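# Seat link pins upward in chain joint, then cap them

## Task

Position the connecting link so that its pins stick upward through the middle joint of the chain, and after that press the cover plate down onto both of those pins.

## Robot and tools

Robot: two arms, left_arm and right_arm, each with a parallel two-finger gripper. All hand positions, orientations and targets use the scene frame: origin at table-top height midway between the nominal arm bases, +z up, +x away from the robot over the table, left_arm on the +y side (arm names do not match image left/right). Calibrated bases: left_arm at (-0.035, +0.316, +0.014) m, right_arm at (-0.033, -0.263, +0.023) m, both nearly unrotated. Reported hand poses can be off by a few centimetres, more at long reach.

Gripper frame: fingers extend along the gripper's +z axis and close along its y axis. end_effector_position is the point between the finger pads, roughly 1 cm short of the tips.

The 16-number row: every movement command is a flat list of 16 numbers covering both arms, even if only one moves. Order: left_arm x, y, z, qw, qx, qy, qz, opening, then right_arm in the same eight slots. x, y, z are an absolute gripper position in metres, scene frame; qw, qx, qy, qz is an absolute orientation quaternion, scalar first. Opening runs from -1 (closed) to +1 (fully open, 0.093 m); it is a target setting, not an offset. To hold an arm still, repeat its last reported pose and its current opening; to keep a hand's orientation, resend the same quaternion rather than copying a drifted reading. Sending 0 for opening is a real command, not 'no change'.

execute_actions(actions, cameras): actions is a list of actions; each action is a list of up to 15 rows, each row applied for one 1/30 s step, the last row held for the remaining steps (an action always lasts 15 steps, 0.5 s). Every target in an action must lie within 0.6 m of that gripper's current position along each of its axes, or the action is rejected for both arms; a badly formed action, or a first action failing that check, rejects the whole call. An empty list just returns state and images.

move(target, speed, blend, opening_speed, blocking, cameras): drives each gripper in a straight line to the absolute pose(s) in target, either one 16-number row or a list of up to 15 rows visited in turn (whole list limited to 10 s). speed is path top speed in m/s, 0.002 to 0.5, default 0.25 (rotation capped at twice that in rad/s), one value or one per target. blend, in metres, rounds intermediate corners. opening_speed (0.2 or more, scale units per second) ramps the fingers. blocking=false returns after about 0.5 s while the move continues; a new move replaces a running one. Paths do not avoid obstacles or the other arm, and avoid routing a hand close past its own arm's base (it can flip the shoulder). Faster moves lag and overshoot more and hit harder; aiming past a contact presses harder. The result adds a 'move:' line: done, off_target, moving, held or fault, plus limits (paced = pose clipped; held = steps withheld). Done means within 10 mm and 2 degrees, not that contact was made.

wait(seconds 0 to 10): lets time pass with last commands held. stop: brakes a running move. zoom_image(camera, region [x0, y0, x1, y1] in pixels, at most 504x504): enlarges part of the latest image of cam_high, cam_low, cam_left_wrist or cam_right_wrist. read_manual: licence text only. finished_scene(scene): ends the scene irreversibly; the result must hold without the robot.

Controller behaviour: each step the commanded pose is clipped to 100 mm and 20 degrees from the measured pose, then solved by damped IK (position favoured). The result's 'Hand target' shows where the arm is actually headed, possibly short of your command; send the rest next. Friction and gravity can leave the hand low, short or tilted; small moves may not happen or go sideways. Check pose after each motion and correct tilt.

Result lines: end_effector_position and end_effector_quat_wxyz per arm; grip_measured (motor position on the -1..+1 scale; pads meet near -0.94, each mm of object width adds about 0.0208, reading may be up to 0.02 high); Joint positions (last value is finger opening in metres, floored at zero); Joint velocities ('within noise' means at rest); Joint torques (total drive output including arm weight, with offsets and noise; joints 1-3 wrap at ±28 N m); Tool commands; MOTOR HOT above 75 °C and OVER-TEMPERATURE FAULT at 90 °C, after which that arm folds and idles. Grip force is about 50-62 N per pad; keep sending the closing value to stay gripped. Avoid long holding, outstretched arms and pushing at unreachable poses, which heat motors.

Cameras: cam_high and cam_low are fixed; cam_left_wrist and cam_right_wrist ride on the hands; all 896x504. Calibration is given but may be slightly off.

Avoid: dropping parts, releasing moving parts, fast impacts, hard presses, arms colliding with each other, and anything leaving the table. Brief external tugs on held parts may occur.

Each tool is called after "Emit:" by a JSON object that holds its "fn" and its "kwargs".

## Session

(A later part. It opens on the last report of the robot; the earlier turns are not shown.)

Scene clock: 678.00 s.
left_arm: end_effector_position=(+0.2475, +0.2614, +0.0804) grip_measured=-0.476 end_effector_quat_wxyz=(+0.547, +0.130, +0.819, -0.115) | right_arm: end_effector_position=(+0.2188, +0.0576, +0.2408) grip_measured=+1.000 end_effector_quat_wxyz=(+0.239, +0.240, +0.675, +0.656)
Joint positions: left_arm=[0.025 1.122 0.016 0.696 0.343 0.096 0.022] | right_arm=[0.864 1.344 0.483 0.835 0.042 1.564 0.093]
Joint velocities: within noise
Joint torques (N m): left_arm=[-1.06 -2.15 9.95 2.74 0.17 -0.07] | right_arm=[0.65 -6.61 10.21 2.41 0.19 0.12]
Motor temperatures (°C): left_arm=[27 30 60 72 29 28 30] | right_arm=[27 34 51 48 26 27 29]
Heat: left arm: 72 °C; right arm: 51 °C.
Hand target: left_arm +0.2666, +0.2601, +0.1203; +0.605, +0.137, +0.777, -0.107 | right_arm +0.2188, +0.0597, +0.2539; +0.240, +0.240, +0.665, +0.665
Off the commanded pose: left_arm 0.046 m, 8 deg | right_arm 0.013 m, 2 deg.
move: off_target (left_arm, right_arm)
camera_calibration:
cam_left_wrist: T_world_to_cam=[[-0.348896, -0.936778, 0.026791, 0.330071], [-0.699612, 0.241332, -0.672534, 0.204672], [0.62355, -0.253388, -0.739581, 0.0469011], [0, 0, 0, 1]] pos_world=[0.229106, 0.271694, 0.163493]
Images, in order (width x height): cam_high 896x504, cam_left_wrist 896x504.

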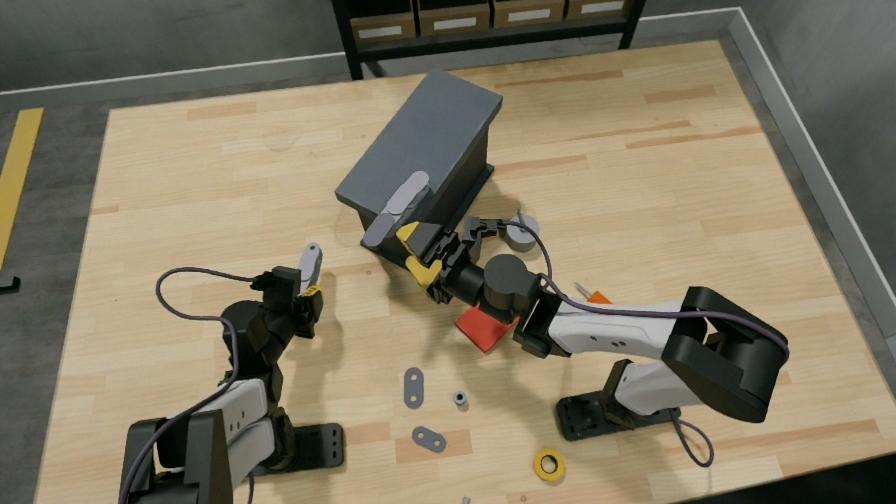

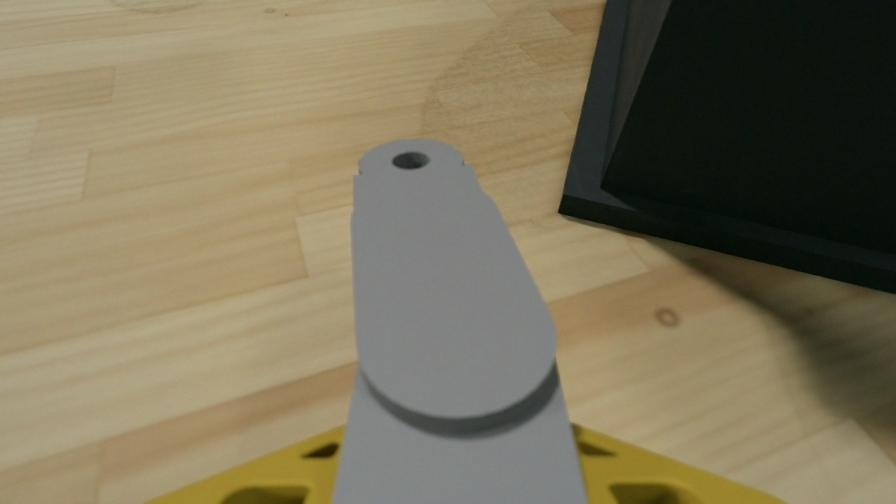

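Emit:
{"fn": "move", "kwargs": {"target": [0.2800,0.2600,0.09,0.6063,0.1368,0.776,-0.1069,-0.6,0.219,0.060,0.254,0.24,0.24,0.664,0.664,1.0], "speed": 0.08, "cameras": ["cam_low","cam_left_wrist"]}}

Emit:
{"fn": "zoom_image", "kwargs": {"camera": "cam_low", "region": [600, 150, 760, 310]}}

Scene clock: 685.80 s.
left_arm: end_effector_position=(+0.2642, +0.2622, +0.0600) grip_measured=-0.476 end_effector_quat_wxyz=(+0.555, +0.130, +0.814, -0.112) | right_arm: end_effector_position=(+0.2188, +0.0576, +0.2408) grip_measured=+1.000 end_effector_quat_wxyz=(+0.239, +0.240, +0.675, +0.656)
Joint positions: left_arm=[0.025 1.553 0.016 1.147 0.339 0.095 0.022] | right_arm=[0.864 1.344 0.483 0.835 0.042 1.564 0.093]
Joint velocities: within noise
Joint torques (N m): left_arm=[-1.11 -3.67 5.74 2.75 0.19 -0.04] | right_arm=[0.64 -6.48 10.19 2.42 0.19 0.11]
Motor temperatures (°C): left_arm=[27 30 61 73 29 28 30] | right_arm=[27 34 51 48 26 27 29]
Heat: left arm: 73 °C; right arm: 51 °C.
Hand target: left_arm +0.2785, +0.2599, +0.0897; +0.604, +0.137, +0.777, -0.107 | right_arm +0.2188, +0.0597, +0.2539; +0.240, +0.240, +0.665, +0.665
Off the commanded pose: left_arm 0.034 m, 7 deg | right_arm 0.013 m, 2 deg.
move: off_target (left_arm, right_arm)
camera_calibration:
cam_left_wrist: T_world_to_cam=[[-0.345589, -0.938202, 0.0185936, 0.337153], [-0.687195, 0.239537, -0.685846, 0.200368], [0.639008, -0.249798, -0.727509, 0.0158602], [0, 0, 0, 1]] pos_world=[0.244074, 0.272284, 0.142691]
Images, in order (width x height): cam_low 896x504, cam_left_wrist 896x504.

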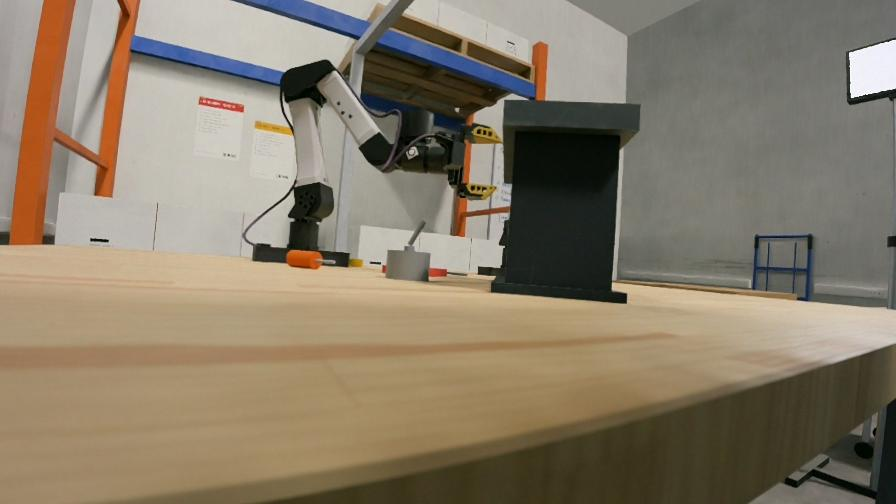

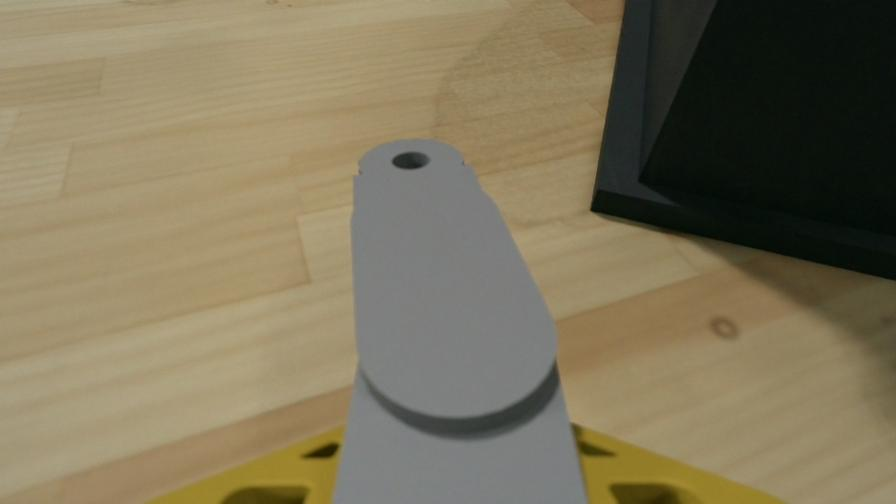

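Scaled by 3.150 from the camera's 896x504 image, which has a finer 1280x720 frame.

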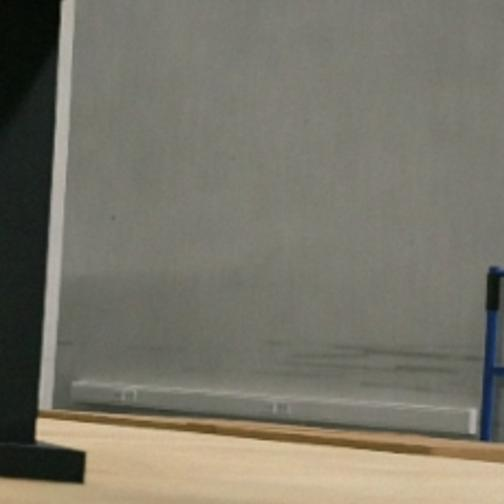

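Emit:
{"fn": "move", "kwargs": {"target": [0.2800,0.2600,0.07,0.6063,0.1368,0.776,-0.1069,-0.6,0.219,0.060,0.254,0.24,0.24,0.664,0.664,1.0], "speed": 0.05, "cameras": ["cam_left_wrist"]}}

Scene clock: 694.53 s.
left_arm: end_effector_position=(+0.2685, +0.2622, +0.0440) grip_measured=-0.476 end_effector_quat_wxyz=(+0.560, +0.131, +0.811, -0.111) | right_arm: end_effector_position=(+0.2188, +0.0576, +0.2408) grip_measured=+1.000 end_effector_quat_wxyz=(+0.239, +0.240, +0.675, +0.656)
Joint positions: left_arm=[0.025 1.834 0.016 1.44 0.339 0.095 0.022] | right_arm=[0.864 1.344 0.483 0.835 0.042 1.564 0.093]
Joint velocities: within noise
Joint torques (N m): left_arm=[-1.11 -4.41 2.91 2.76 0.19 -0.05] | right_arm=[0.73 -6.61 10.04 2.41 0.19 0.12]
Motor temperatures (°C): left_arm=[27 31 59 75 29 28 30] | right_arm=[27 34 51 48 26 27 29]
Heat: left arm: 75 °C; right arm: 51 °C. Fold the left arm in close to its base, or ease its load, before you think long.
Hand target: left_arm +0.2790, +0.2599, +0.0695; +0.604, +0.137, +0.778, -0.107 | right_arm +0.2188, +0.0597, +0.2539; +0.240, +0.240, +0.665, +0.665
Off the commanded pose: left_arm 0.028 m, 7 deg | right_arm 0.013 m, 2 deg.
MOTOR HOT: joint 4 (wrist pitch) of the left arm reports 75 °C; the controller's stop level is 90 °C. To cool a motor, set the load down, stop pushing, or move to a pose that needs little force.
move: off_target (left_arm, right_arm)
camera_calibration:
cam_left_wrist: T_world_to_cam=[[-0.345778, -0.938203, 0.0145591, 0.339215], [-0.679301, 0.239595, -0.693645, 0.190636], [0.647292, -0.249738, -0.72017, -0.00107192], [0, 0, 0, 1]] pos_world=[0.247486, 0.272309, 0.126523]
Images, in order (width x height): cam_left_wrist 896x504.

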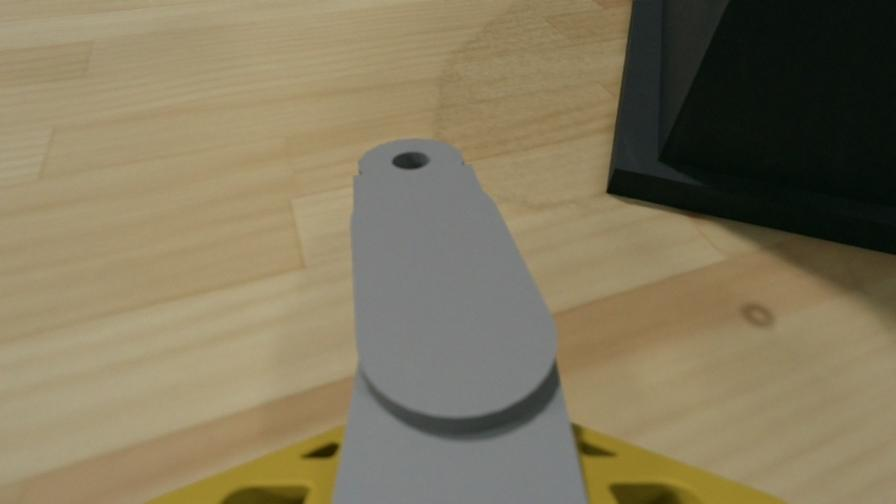

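Emit:
{"fn": "move", "kwargs": {"target": [0.2800,0.2600,0.050,0.6063,0.1368,0.776,-0.1069,-0.6,0.219,0.060,0.254,0.24,0.24,0.664,0.664,1.0], "speed": 0.05, "cameras": ["cam_left_wrist"]}}

Scene clock: 698.83 s.
left_arm: end_effector_position=(+0.2679, +0.2622, +0.0299) grip_measured=-0.476 end_effector_quat_wxyz=(+0.546, +0.130, +0.820, -0.112) | right_arm: end_effector_position=(+0.2188, +0.0576, +0.2408) grip_measured=+1.000 end_effector_quat_wxyz=(+0.239, +0.240, +0.675, +0.656)
Joint positions: left_arm=[0.025 1.933 0.025 1.495 0.339 0.099 0.022] | right_arm=[0.864 1.344 0.483 0.835 0.042 1.564 0.093]
Joint velocities: within noise
Joint torques (N m): left_arm=[-0.77 -4.46 2.89 2.56 0.25 0.1] | right_arm=[0.36 -6.49 10.24 2.41 0.21 0.17]
Motor temperatures (°C): left_arm=[27 31 58 76 29 28 30] | right_arm=[27 34 51 48 26 27 29]
Heat: left arm: 76 °C; right arm: 51 °C. Fold the left arm in close to its base, or ease its load, before you think long.
Hand target: left_arm +0.2793, +0.2601, +0.0502; +0.584, +0.142, +0.792, -0.107 | right_arm +0.2188, +0.0597, +0.2539; +0.240, +0.240, +0.665, +0.665
Off the commanded pose: left_arm 0.024 m, 9 deg | right_arm 0.013 m, 2 deg.
MOTOR HOT: still on. Joint 4 (wrist pitch) of the left arm reports 76 °C.
joint sent to its limit (left arm) — joint 4 (wrist pitch), upper limit. The joint targets are off in orientation, not in position.
move: off_target (left_arm, right_arm)
camera_calibration:
cam_left_wrist: T_world_to_cam=[[-0.346336, -0.937823, 0.0232086, 0.339004], [-0.701137, 0.242333, -0.670583, 0.184906], [0.623264, -0.248519, -0.741472, -0.00408804], [0, 0, 0, 1]] pos_world=[0.249602, 0.272102, 0.113096]
Images, in order (width x height): cam_left_wrist 896x504.

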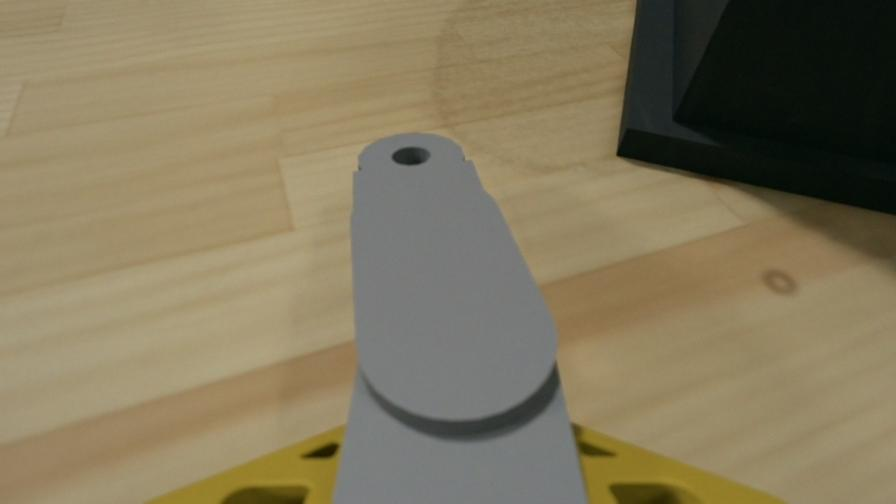

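Emit:
{"fn": "move", "kwargs": {"target": [[0.2800,0.2600,0.038,0.5878,0.1356,0.791,-0.103,-0.6,0.219,0.060,0.254,0.24,0.24,0.664,0.664,1.0],[0.2800,0.2600,0.038,0.5878,0.1356,0.791,-0.103,0.1,0.219,0.060,0.254,0.24,0.24,0.664,0.664,1.0]], "speed": 0.05, "opening_speed": 0.4, "cameras": ["cam_left_wrist"]}}

Scene clock: 710.70 s.
left_arm: end_effector_position=(+0.2766, +0.2600, +0.0348) grip_measured=+0.098 end_effector_quat_wxyz=(+0.563, +0.137, +0.808, -0.109) | right_arm: end_effector_position=(+0.2188, +0.0576, +0.2408) grip_measured=+1.000 end_effector_quat_wxyz=(+0.239, +0.240, +0.675, +0.656)
Joint positions: left_arm=[0.016 1.977 0.048 1.558 0.336 0.104 0.05] | right_arm=[0.864 1.344 0.483 0.835 0.042 1.564 0.093]
Joint velocities: within noise
Joint torques (N m): left_arm=[-0.85 -4.48 1.98 2.01 0.07 0.07] | right_arm=[0.4 -6.57 10.1 2.39 0.17 0.12]
Motor temperatures (°C): left_arm=[27 31 55 71 29 28 30] | right_arm=[27 35 52 48 26 27 29]
Heat: left arm: 71 °C; right arm: 52 °C.
Hand target: left_arm +0.2801, +0.2601, +0.0385; +0.571, +0.140, +0.803, -0.103 | right_arm +0.2188, +0.0597, +0.2539; +0.240, +0.240, +0.665, +0.665
Off the commanded pose: left_arm 0.005 m, 4 deg | right_arm 0.013 m, 2 deg.
MOTOR HOT: cleared for the motors of the left arm.
joint sent to its limit (left arm) — joint 4 (wrist pitch), upper limit. The joint targets still meet the commanded pose.
move: off_target (left_arm, right_arm); target 2's new opening was sent with left_arm's hand 0.013 m and 5 deg from that target
camera_calibration:
cam_left_wrist: T_world_to_cam=[[-0.354597, -0.935015, 0.00298779, 0.342033], [-0.670228, 0.251948, -0.698081, 0.184663], [0.651963, -0.24954, -0.716012, -0.0149829], [0, 0, 0, 1]] pos_world=[0.254819, 0.269541, 0.11716]
Images, in order (width x height): cam_left_wrist 896x504.

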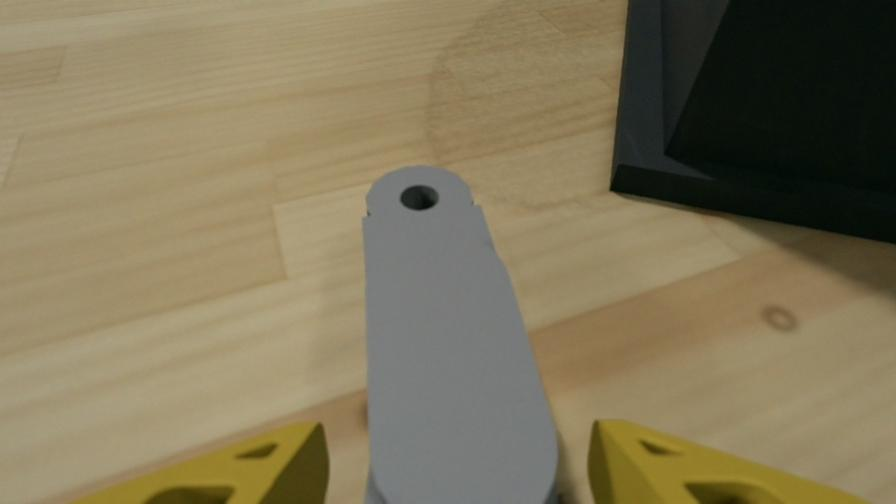

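Emit:
{"fn": "move", "kwargs": {"target": [[0.2000,0.2900,0.08,0.5878,0.1356,0.791,-0.103,0.1,0.219,0.060,0.254,0.24,0.24,0.664,0.664,1.0],[0.10,0.20,0.32,0.608,0.249,0.724,-0.209,0.1,0.219,0.060,0.254,0.24,0.24,0.664,0.664,1.0]], "speed": 0.15}}

Emit:
{"fn": "zoom_image", "kwargs": {"camera": "cam_right_wrist", "region": [200, 150, 704, 504]}}

Scene clock: 724.87 s.
left_arm: end_effector_position=(+0.1001, +0.1988, +0.3110) grip_measured=+0.098 end_effector_quat_wxyz=(+0.597, +0.269, +0.722, -0.224) | right_arm: end_effector_position=(+0.2188, +0.0576, +0.2408) grip_measured=+1.000 end_effector_quat_wxyz=(+0.239, +0.240, +0.675, +0.656)
Joint positions: left_arm=[-0.673 0.197 0.736 -0.727 0.025 0.002 0.05] | right_arm=[0.864 1.344 0.483 0.835 0.042 1.564 0.093]
Joint velocities: within noise
Joint torques (N m): left_arm=[-0.98 3.32 8.58 2 -0.06 -0.08] | right_arm=[0.53 -6.43 9.98 2.42 0.19 0.15]
Motor temperatures (°C): left_arm=[27 31 53 66 29 28 30] | right_arm=[27 35 52 48 26 27 29]
Heat: left arm: 66 °C; right arm: 52 °C.
Hand target: left_arm +0.1000, +0.2007, +0.3200; +0.603, +0.262, +0.719, -0.226 | right_arm +0.2188, +0.0597, +0.2539; +0.240, +0.240, +0.665, +0.665
Off the commanded pose: left_arm 0.009 m, 3 deg | right_arm 0.013 m, 2 deg.
move: off_target (left_arm, right_arm)
camera_calibration:
cam_left_wrist: T_world_to_cam=[[-0.661583, -0.749658, -0.0179215, 0.221796], [-0.436034, 0.404029, -0.804136, 0.253878], [0.610068, -0.524188, -0.594175, 0.303472], [0, 0, 0, 1]] pos_world=[0.0722974, 0.222774, 0.388442]
cam_right_wrist: T_world_to_cam=[[0.0101361, -0.0443246, -0.998966, 0.238626], [-0.979556, 0.200287, -0.018826, 0.241741], [0.200915, 0.978734, -0.0413883, -0.00563913], [0, 0, 0, 1]] pos_world=[0.235513, -0.0323215, 0.242697]

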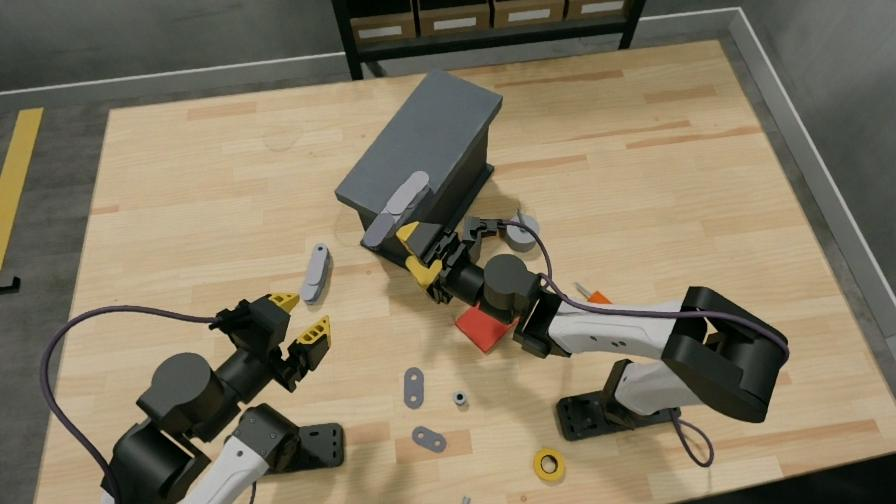

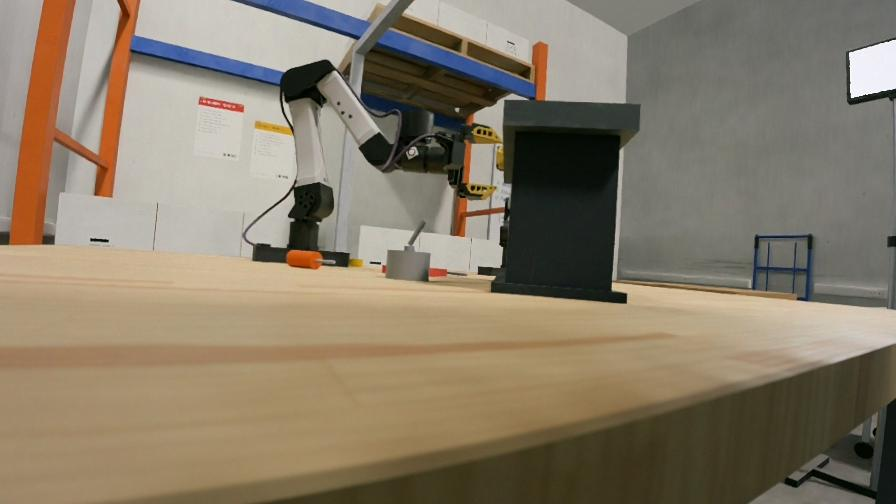

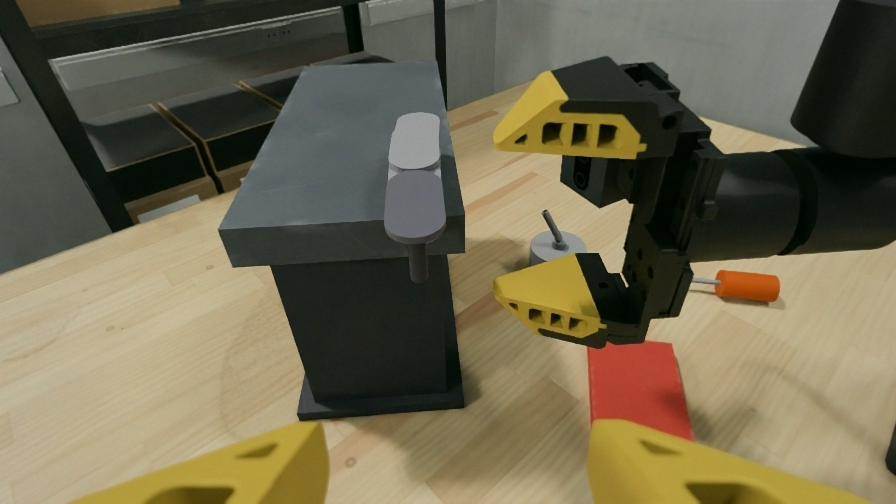

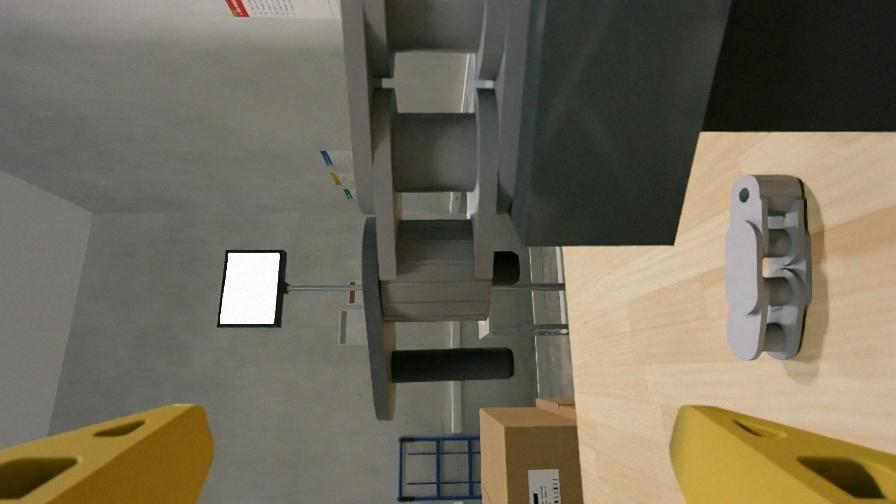

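Scaled by 1.000.

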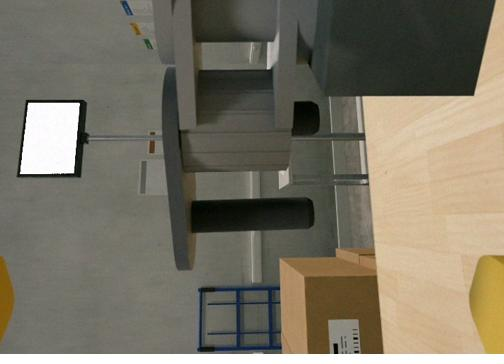

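Emit:
{"fn": "move", "kwargs": {"target": [0.10,0.20,0.32,0.608,0.249,0.724,-0.209,0.1,0.2333,0.0888,0.262,0.24,0.24,0.664,0.664,0.4], "speed": 0.06, "cameras": ["cam_left_wrist","cam_right_wrist"]}}

Scene clock: 775.50 s.
left_arm: end_effector_position=(+0.1000, +0.1983, +0.3116) grip_measured=+0.098 end_effector_quat_wxyz=(+0.601, +0.264, +0.723, -0.216) | right_arm: end_effector_position=(+0.2315, +0.0837, +0.2583) grip_measured=+0.403 end_effector_quat_wxyz=(+0.241, +0.237, +0.666, +0.664)
Joint positions: left_arm=[-0.954 0.2 0.736 -0.727 -0.272 -0.047 0.05] | right_arm=[0.885 1.434 0.609 0.824 0.063 1.564 0.065]
Joint velocities: within noise
Joint torques (N m): left_arm=[-1.02 3.48 8.77 1.92 -0.06 -0.07] | right_arm=[0.58 -5.23 10.47 2.4 0.17 0.11]
Motor temperatures (°C): left_arm=[27 31 54 58 29 28 29] | right_arm=[27 35 52 49 26 27 29]
Heat: left arm: 58 °C; right arm: 52 °C.
Hand target: left_arm +0.1002, +0.2004, +0.3199; +0.605, +0.256, +0.721, -0.218 | right_arm +0.2331, +0.0886, +0.2620; +0.240, +0.240, +0.665, +0.665
Off the commanded pose: left_arm 0.009 m, 2 deg | right_arm 0.007 m, 0 deg.
move: done
camera_calibration:
cam_left_wrist: T_world_to_cam=[[-0.64638, -0.762595, -0.0253432, 0.224802], [-0.437702, 0.397795, -0.806335, 0.256692], [0.624988, -0.510106, -0.590916, 0.298339], [0, 0, 0, 1]] pos_world=[0.0712031, 0.221506, 0.388971]
cam_right_wrist: T_world_to_cam=[[0.0248858, -0.0248927, -0.99938, 0.252215], [-0.979201, 0.200756, -0.0293837, 0.251869], [0.201363, 0.979325, -0.019379, -0.0387787], [0, 0, 0, 1]] pos_world=[0.248162, -0.00630887, 0.258708]
Images, in order (width x height): cam_left_wrist 896x504, cam_right_wrist 896x504.

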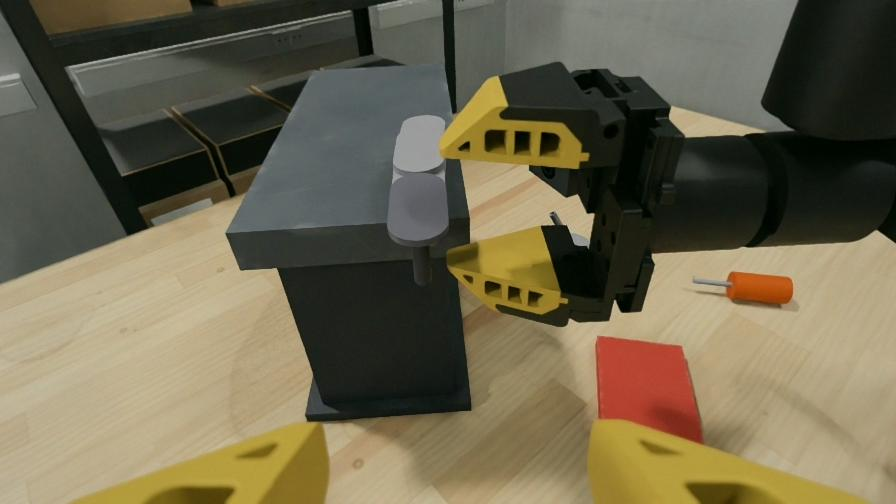

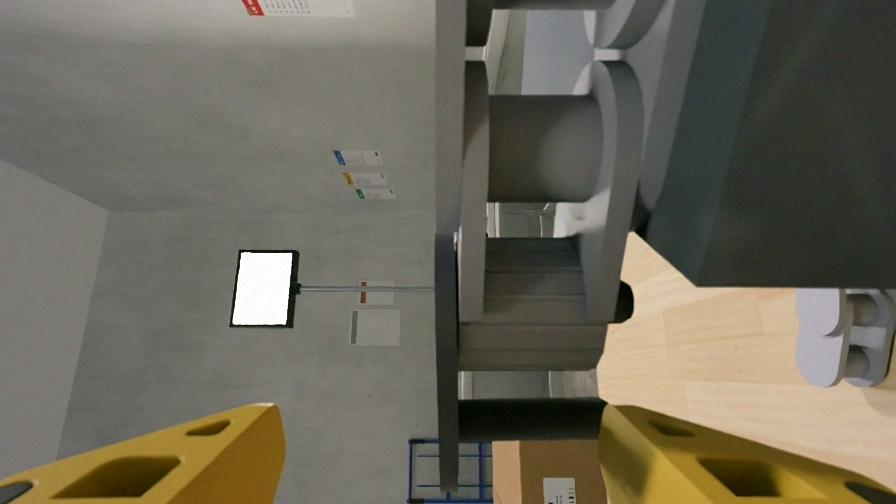

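Emit:
{"fn": "move", "kwargs": {"target": [0.10,0.20,0.32,0.608,0.249,0.724,-0.209,0.1,0.2345,0.0902,0.246,0.24,0.24,0.664,0.664,0.4], "speed": 0.06, "cameras": ["cam_left_wrist","cam_right_wrist"]}}

Scene clock: 794.13 s.
left_arm: end_effector_position=(+0.0997, +0.1982, +0.3128) grip_measured=+0.098 end_effector_quat_wxyz=(+0.604, +0.259, +0.723, -0.211) | right_arm: end_effector_position=(+0.2352, +0.0888, +0.2518) grip_measured=+0.403 end_effector_quat_wxyz=(+0.243, +0.236, +0.662, +0.669)
Joint positions: left_arm=[-1.152 0.209 0.741 -0.737 -0.482 -0.088 0.05] | right_arm=[0.885 1.488 0.609 0.891 0.063 1.564 0.065]
Joint velocities: within noise
Joint torques (N m): left_arm=[-0.99 3.6 8.51 1.88 -0.08 -0.05] | right_arm=[0.58 -5.56 7.38 2.57 0.19 0.11]
Motor temperatures (°C): left_arm=[27 31 54 56 29 28 28] | right_arm=[27 34 50 50 26 27 29]
Heat: left arm: 56 °C; right arm: 50 °C.
Hand target: left_arm +0.1002, +0.2002, +0.3199; +0.607, +0.252, +0.723, -0.212 | right_arm +0.2344, +0.0902, +0.2460; +0.240, +0.240, +0.665, +0.665
Off the commanded pose: left_arm 0.007 m, 1 deg | right_arm 0.006 m, 1 deg.
move: done
camera_calibration:
cam_left_wrist: T_world_to_cam=[[-0.63433, -0.772531, -0.0286638, 0.226328], [-0.440407, 0.391596, -0.807895, 0.259482], [0.635349, -0.499848, -0.588629, 0.29536], [0, 0, 0, 1]] pos_world=[0.0701875, 0.220868, 0.389979]
cam_right_wrist: T_world_to_cam=[[0.032495, -0.014399, -0.999368, 0.243058], [-0.978956, 0.201093, -0.0347287, 0.255554], [0.201466, 0.979466, -0.00756148, -0.0476993], [0, 0, 0, 1]] pos_world=[0.251888, -0.00117042, 0.251419]
Images, in order (width x height): cam_left_wrist 896x504, cam_right_wrist 896x504.

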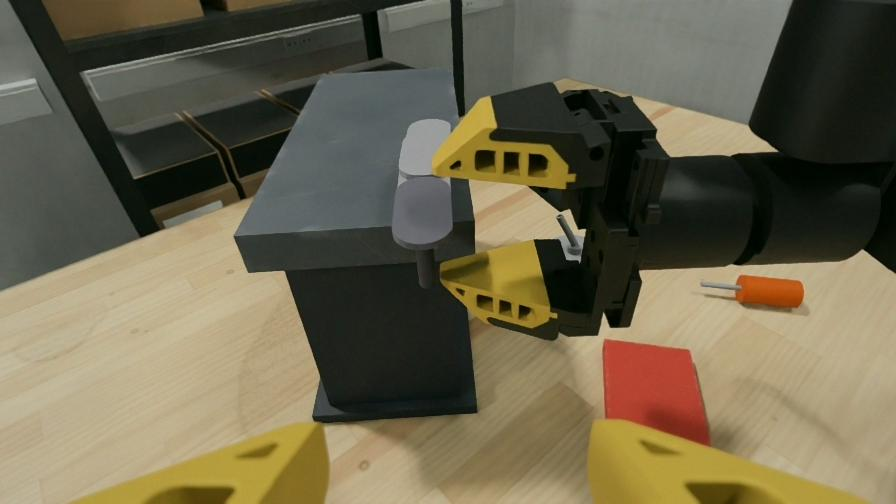

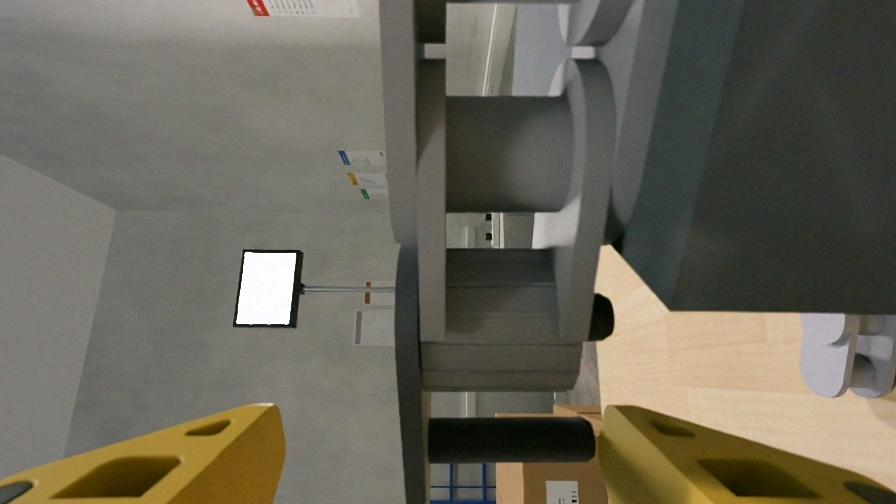

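Emit:
{"fn": "move", "kwargs": {"target": [0.15,0.21,0.28,0.608,0.249,0.724,-0.209,0.1,0.2335,0.0890,0.235,0.24,0.24,0.664,0.664,0.4], "speed": 0.06, "cameras": ["cam_left_wrist","cam_right_wrist"]}}

Scene clock: 806.00 s.
left_arm: end_effector_position=(+0.1480, +0.2111, +0.2812) grip_measured=+0.098 end_effector_quat_wxyz=(+0.609, +0.244, +0.726, -0.208) | right_arm: end_effector_position=(+0.2352, +0.0888, +0.2451) grip_measured=+0.403 end_effector_quat_wxyz=(+0.244, +0.235, +0.659, +0.672)
Joint positions: left_arm=[-0.063 0.25 0.563 -0.518 0.562 0.106 0.05] | right_arm=[0.885 1.516 0.589 0.949 0.063 1.564 0.065]
Joint velocities: within noise
Joint torques (N m): left_arm=[0.29 2.59 6.61 1.99 0.33 0.11] | right_arm=[0.38 -5.59 6.37 2.55 0.17 0.15]
Motor temperatures (°C): left_arm=[27 31 55 58 29 28 28] | right_arm=[27 34 49 51 26 27 29]
Heat: left arm: 58 °C; right arm: 51 °C.
Hand target: left_arm +0.1499, +0.2101, +0.2799; +0.608, +0.249, +0.724, -0.209 | right_arm +0.2334, +0.0889, +0.2350; +0.240, +0.240, +0.665, +0.665
Off the commanded pose: left_arm 0.003 m, 1 deg | right_arm 0.010 m, 1 deg.
move: done
camera_calibration:
cam_left_wrist: T_world_to_cam=[[-0.6121, -0.790608, -0.0165171, 0.263079], [-0.452017, 0.366944, -0.813039, 0.258556], [0.648856, -0.490196, -0.581974, 0.246645], [0, 0, 0, 1]] pos_world=[0.117865, 0.234021, 0.358102]
cam_right_wrist: T_world_to_cam=[[0.0383135, -0.00637497, -0.999245, 0.234243], [-0.978742, 0.201388, -0.0388121, 0.256234], [0.201483, 0.979491, 0.00147642, -0.0499459], [0, 0, 0, 1]] pos_world=[0.251876, -0.00118758, 0.244085]
Images, in order (width x height): cam_left_wrist 896x504, cam_right_wrist 896x504.

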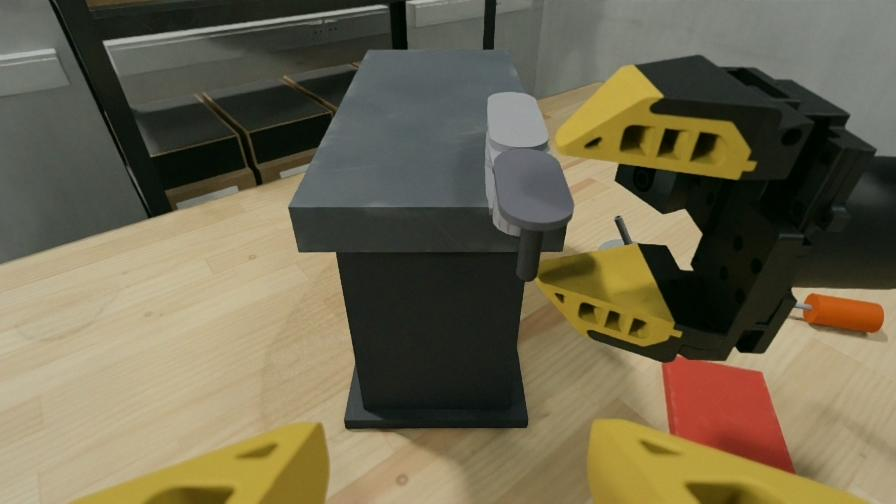

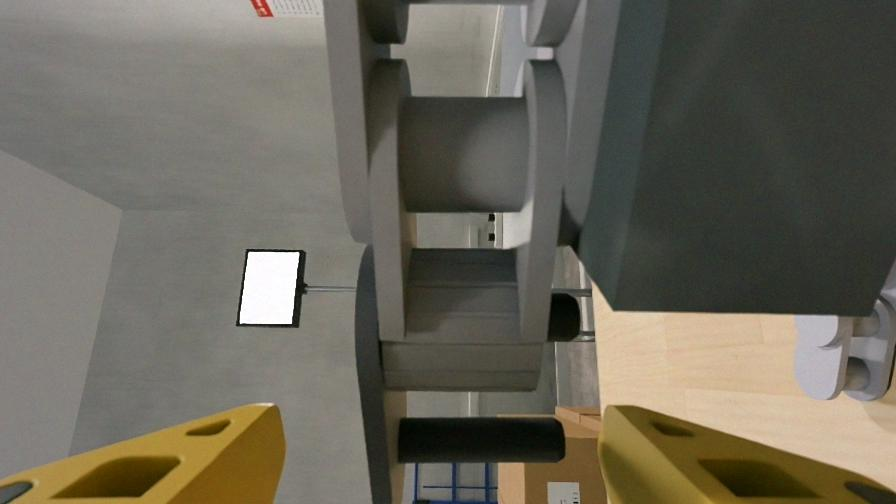

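Emit:
{"fn": "move", "kwargs": {"target": [[0.15,0.21,0.28,0.608,0.249,0.724,-0.209,0.1,0.2333,0.0887,0.231,0.24,0.24,0.664,0.664,0.4],[0.15,0.21,0.28,0.608,0.249,0.724,-0.209,0.1,0.2333,0.0887,0.231,0.24,0.24,0.664,0.664,-0.6]], "speed": 0.06, "opening_speed": 0.5, "cameras": ["cam_left_wrist","cam_right_wrist"]}}

Scene clock: 819.27 s.
left_arm: end_effector_position=(+0.1479, +0.2109, +0.2815) grip_measured=+0.098 end_effector_quat_wxyz=(+0.609, +0.245, +0.725, -0.208) | right_arm: end_effector_position=(+0.2348, +0.0882, +0.2500) grip_measured=-0.597 end_effector_quat_wxyz=(+0.247, +0.231, +0.646, +0.684)
Joint positions: left_arm=[-0.063 0.25 0.563 -0.517 0.564 0.107 0.05] | right_arm=[0.885 1.529 0.579 1.009 0.063 1.564 0.017]
Joint velocities: within noise
Joint torques (N m): left_arm=[0.38 2.63 6.61 1.98 0.32 0.1] | right_arm=[0.49 -5.76 6.01 2.13 0.23 0.13]
Motor temperatures (°C): left_arm=[27 31 54 58 29 28 28] | right_arm=[27 34 48 50 26 27 29]
Heat: left arm: 58 °C; right arm: 50 °C.
Hand target: left_arm +0.1499, +0.2100, +0.2800; +0.608, +0.249, +0.724, -0.209 | right_arm +0.2330, +0.0883, +0.2312; +0.241, +0.240, +0.665, +0.665
Off the commanded pose: left_arm 0.003 m, 1 deg | right_arm 0.019 m, 3 deg.
move: off_target (right_arm)
camera_calibration:
cam_left_wrist: T_world_to_cam=[[-0.61331, -0.789654, -0.0172593, 0.263042], [-0.450351, 0.367564, -0.813684, 0.258611], [0.648872, -0.491267, -0.581052, 0.246729], [0, 0, 0, 1]] pos_world=[0.117696, 0.233866, 0.35833]
cam_right_wrist: T_world_to_cam=[[0.0602307, 0.0238505, -0.9979, 0.230958], [-0.977722, 0.202795, -0.0541659, 0.259609], [0.201077, 0.978931, 0.0355337, -0.0576847], [0, 0, 0, 1]] pos_world=[0.251514, -0.00168656, 0.246585]
Images, in order (width x height): cam_left_wrist 896x504, cam_right_wrist 896x504.

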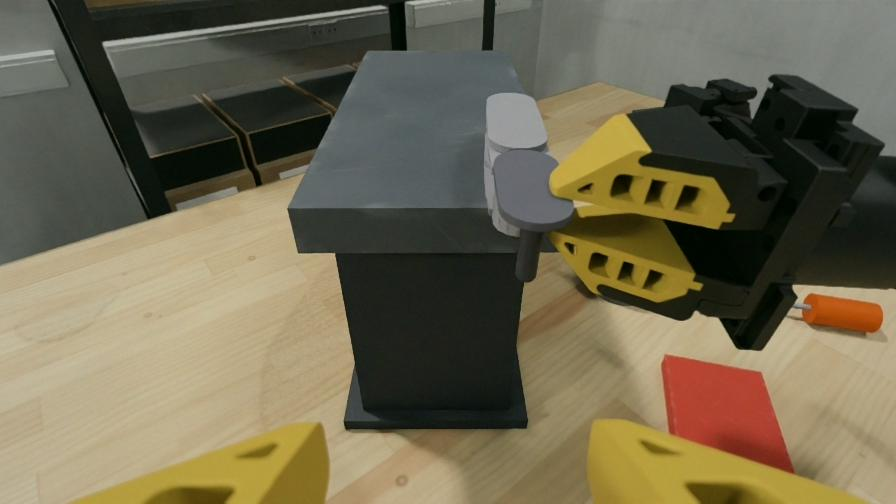

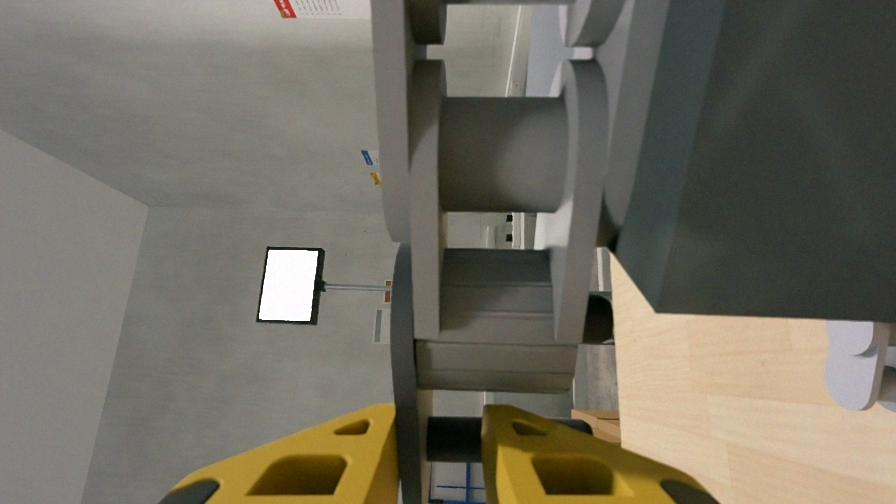

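Emit:
{"fn": "move", "kwargs": {"target": [[0.15,0.21,0.28,0.608,0.249,0.724,-0.209,0.1,0.2333,0.0887,0.233,0.24,0.24,0.664,0.664,0.5],[0.15,0.21,0.28,0.608,0.249,0.724,-0.209,0.1,0.2268,0.1045,0.229,0.24,0.24,0.664,0.664,0.5]], "speed": 0.06, "opening_speed": 0.8, "cameras": ["cam_left_wrist","cam_right_wrist"]}}

Scene clock: 845.20 s.
left_arm: end_effector_position=(+0.1479, +0.2109, +0.2815) grip_measured=+0.098 end_effector_quat_wxyz=(+0.609, +0.245, +0.725, -0.208) | right_arm: end_effector_position=(+0.2253, +0.1003, +0.2253) grip_measured=+0.498 end_effector_quat_wxyz=(+0.240, +0.237, +0.670, +0.661)
Joint positions: left_arm=[-0.063 0.25 0.563 -0.517 0.564 0.107 0.05] | right_arm=[0.937 1.572 0.579 0.983 0.113 1.564 0.069]
Joint velocities: within noise
Joint torques (N m): left_arm=[0.34 2.58 6.65 1.96 0.31 0.08] | right_arm=[0.5 -5.82 9.03 2.6 0.24 0.1]
Motor temperatures (°C): left_arm=[27 31 54 58 29 28 28] | right_arm=[27 34 47 49 26 27 29]
Heat: left arm: 58 °C; right arm: 49 °C.
Hand target: left_arm +0.1499, +0.2100, +0.2800; +0.608, +0.249, +0.724, -0.209 | right_arm +0.2266, +0.1044, +0.2290; +0.240, +0.240, +0.665, +0.665
Off the commanded pose: left_arm 0.003 m, 1 deg | right_arm 0.006 m, 1 deg.
move: done
camera_calibration:
cam_left_wrist: T_world_to_cam=[[-0.61331, -0.789654, -0.0172593, 0.263042], [-0.450351, 0.367564, -0.813684, 0.258611], [0.648872, -0.491267, -0.581052, 0.246729], [0, 0, 0, 1]] pos_world=[0.117696, 0.233866, 0.35833]
cam_right_wrist: T_world_to_cam=[[0.0199965, -0.0325501, -0.99927, 0.221671], [-0.979719, 0.198674, -0.0260768, 0.241082], [0.199378, 0.979525, -0.0279171, -0.0520647], [0, 0, 0, 1]] pos_world=[0.24214, 0.0103174, 0.226343]
Images, in order (width x height): cam_left_wrist 896x504, cam_right_wrist 896x504.

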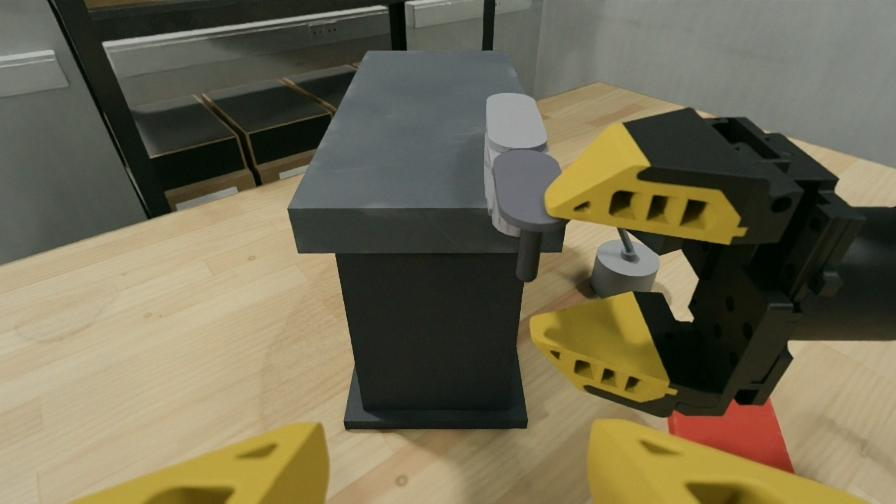

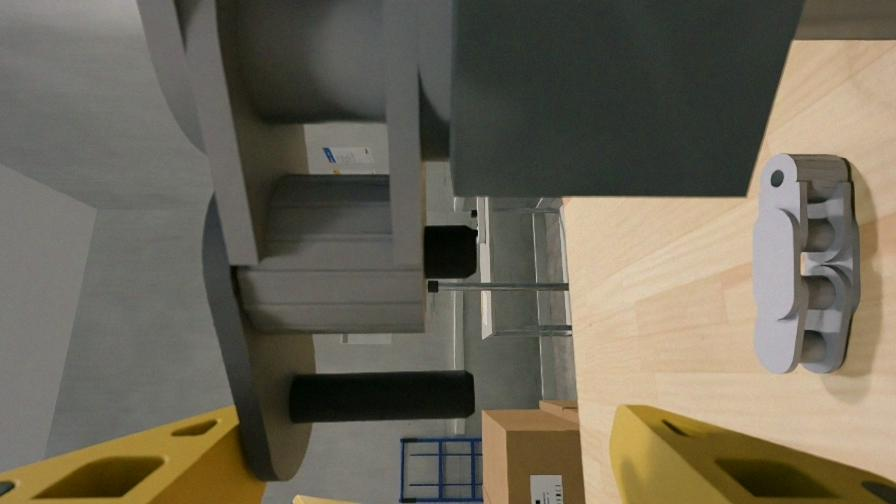

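Emit:
{"fn": "move", "kwargs": {"target": [[0.15,0.21,0.28,0.608,0.249,0.724,-0.209,0.1,0.2140,0.0890,0.232,0.24,0.24,0.664,0.664,0.6],[0.15,0.21,0.28,0.608,0.249,0.724,-0.209,0.1,0.2140,0.0890,0.252,0.24,0.24,0.664,0.664,0.6]], "speed": 0.06, "cameras": ["cam_left_wrist","cam_right_wrist"]}}

Scene clock: 856.43 s.
left_arm: end_effector_position=(+0.1479, +0.2109, +0.2815) grip_measured=+0.098 end_effector_quat_wxyz=(+0.609, +0.245, +0.725, -0.208) | right_arm: end_effector_position=(+0.2141, +0.0862, +0.2360) grip_measured=+0.598 end_effector_quat_wxyz=(+0.239, +0.240, +0.677, +0.654)
Joint positions: left_arm=[-0.063 0.25 0.563 -0.517 0.564 0.107 0.05] | right_arm=[0.945 1.447 0.546 0.87 0.123 1.564 0.074]
Joint velocities: within noise
Joint torques (N m): left_arm=[0.32 2.62 6.61 1.97 0.31 0.09] | right_arm=[0.53 -7.64 10.14 2.42 0.21 0.12]
Motor temperatures (°C): left_arm=[27 31 53 58 29 28 28] | right_arm=[27 34 48 51 26 27 29]
Heat: left arm: 58 °C; right arm: 51 °C.
Hand target: left_arm +0.1499, +0.2100, +0.2799; +0.608, +0.249, +0.724, -0.209 | right_arm +0.2138, +0.0887, +0.2520; +0.240, +0.240, +0.665, +0.665
Off the commanded pose: left_arm 0.003 m, 1 deg | right_arm 0.016 m, 2 deg.
move: off_target (right_arm)
camera_calibration:
cam_left_wrist: T_world_to_cam=[[-0.61331, -0.789654, -0.0172593, 0.263042], [-0.450351, 0.367564, -0.813684, 0.258611], [0.648872, -0.491267, -0.581052, 0.246729], [0, 0, 0, 1]] pos_world=[0.117696, 0.233866, 0.35833]
cam_right_wrist: T_world_to_cam=[[0.0087525, -0.0503178, -0.998695, 0.235866], [-0.979589, 0.200144, -0.018669, 0.231259], [0.200822, 0.978474, -0.047539, -0.0313701], [0, 0, 0, 1]] pos_world=[0.230774, -0.00372186, 0.238385]
Images, in order (width x height): cam_left_wrist 896x504, cam_right_wrist 896x504.

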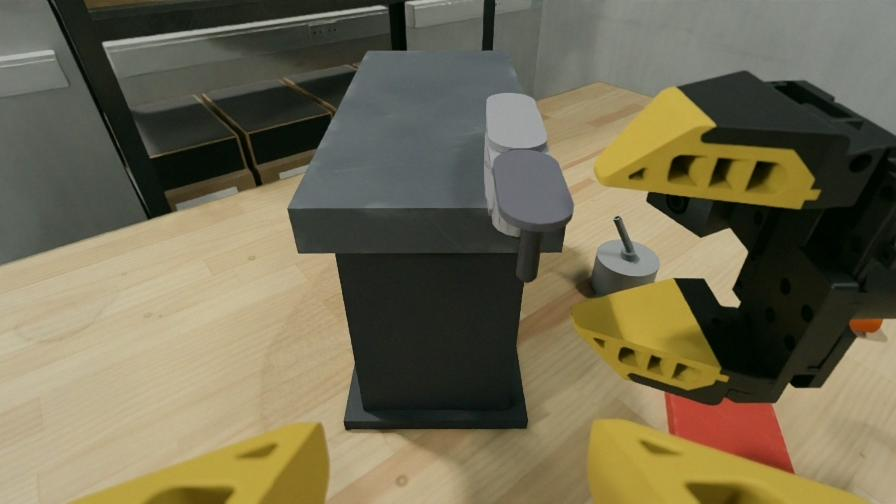

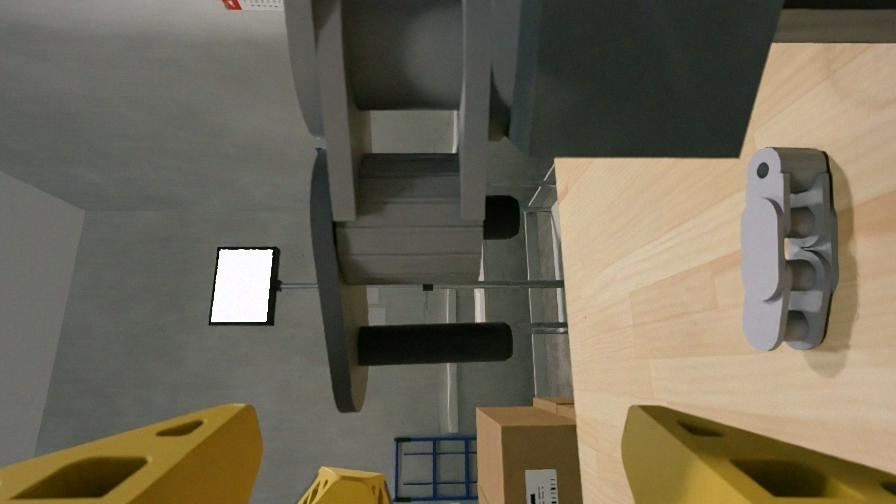

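Emit:
{"fn": "zoom_image", "kwargs": {"camera": "cam_high", "region": [340, 160, 500, 300]}}

Emit:
{"fn": "execute_actions", "kwargs": {"actions": [], "cameras": ["cam_high"]}}

Emit:
{"fn": "zoom_image", "kwargs": {"camera": "cam_high", "region": [340, 160, 500, 300]}}

This scene's latest camera images include none from cam_high. They are from: cam_left_wrist, cam_right_wrist. cam_high's image comes with the result of a call that names it in "cameras".

Scene clock: 905.17 s.
left_arm: end_effector_position=(+0.1479, +0.2109, +0.2815) grip_measured=+0.098 end_effector_quat_wxyz=(+0.609, +0.245, +0.725, -0.208) | right_arm: end_effector_position=(+0.2141, +0.0862, +0.2357) grip_measured=+0.598 end_effector_quat_wxyz=(+0.239, +0.240, +0.677, +0.653)
Joint positions: left_arm=[-0.063 0.25 0.563 -0.517 0.564 0.107 0.05] | right_arm=[0.945 1.447 0.546 0.869 0.124 1.564 0.074]
Joint velocities: within noise
Joint torques (N m): left_arm=[0.31 2.61 6.6 1.97 0.31 0.1] | right_arm=[0.64 -7.62 10.13 2.38 0.21 0.12]
Motor temperatures (°C): left_arm=[27 30 52 56 29 28 28] | right_arm=[27 36 49 51 26 27 29]
Heat: left arm: 56 °C; right arm: 51 °C.
Hand target: left_arm +0.1499, +0.2100, +0.2799; +0.608, +0.249, +0.724, -0.209 | right_arm +0.2139, +0.0887, +0.2520; +0.240, +0.240, +0.665, +0.665
Tool commands: left_gripper/opening=+0.1 right_gripper/opening=+0.6
Off the commanded pose: left_arm 0.003 m, 1 deg | right_arm 0.017 m, 2 deg.
Images, in order (width x height): cam_high 896x504.

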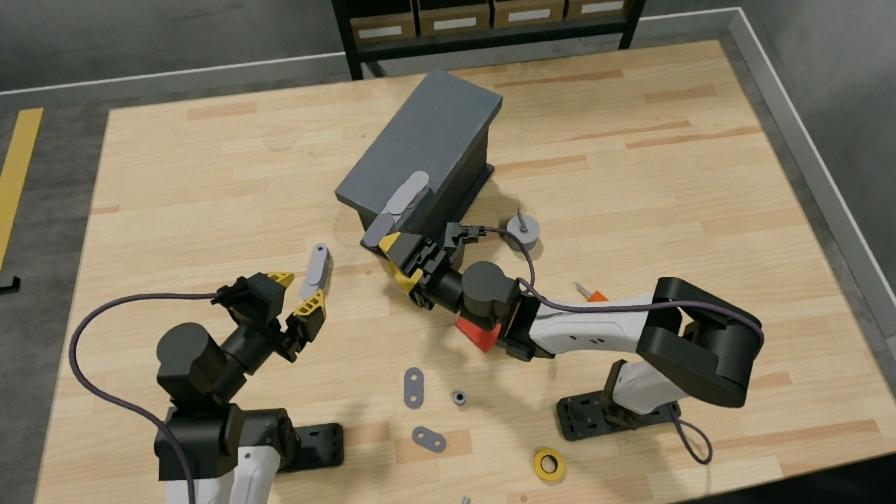

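Scaled by 3.150 from the camera's 896x504 image, which has a finer 1280x720 frame.

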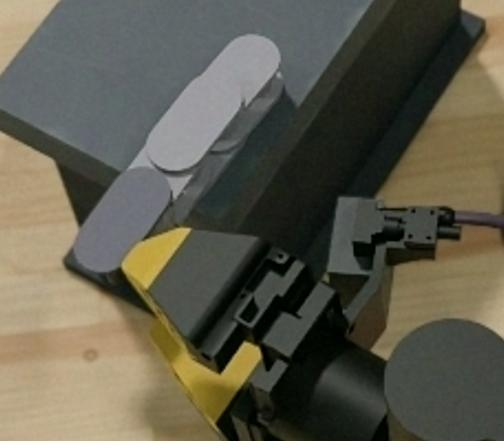

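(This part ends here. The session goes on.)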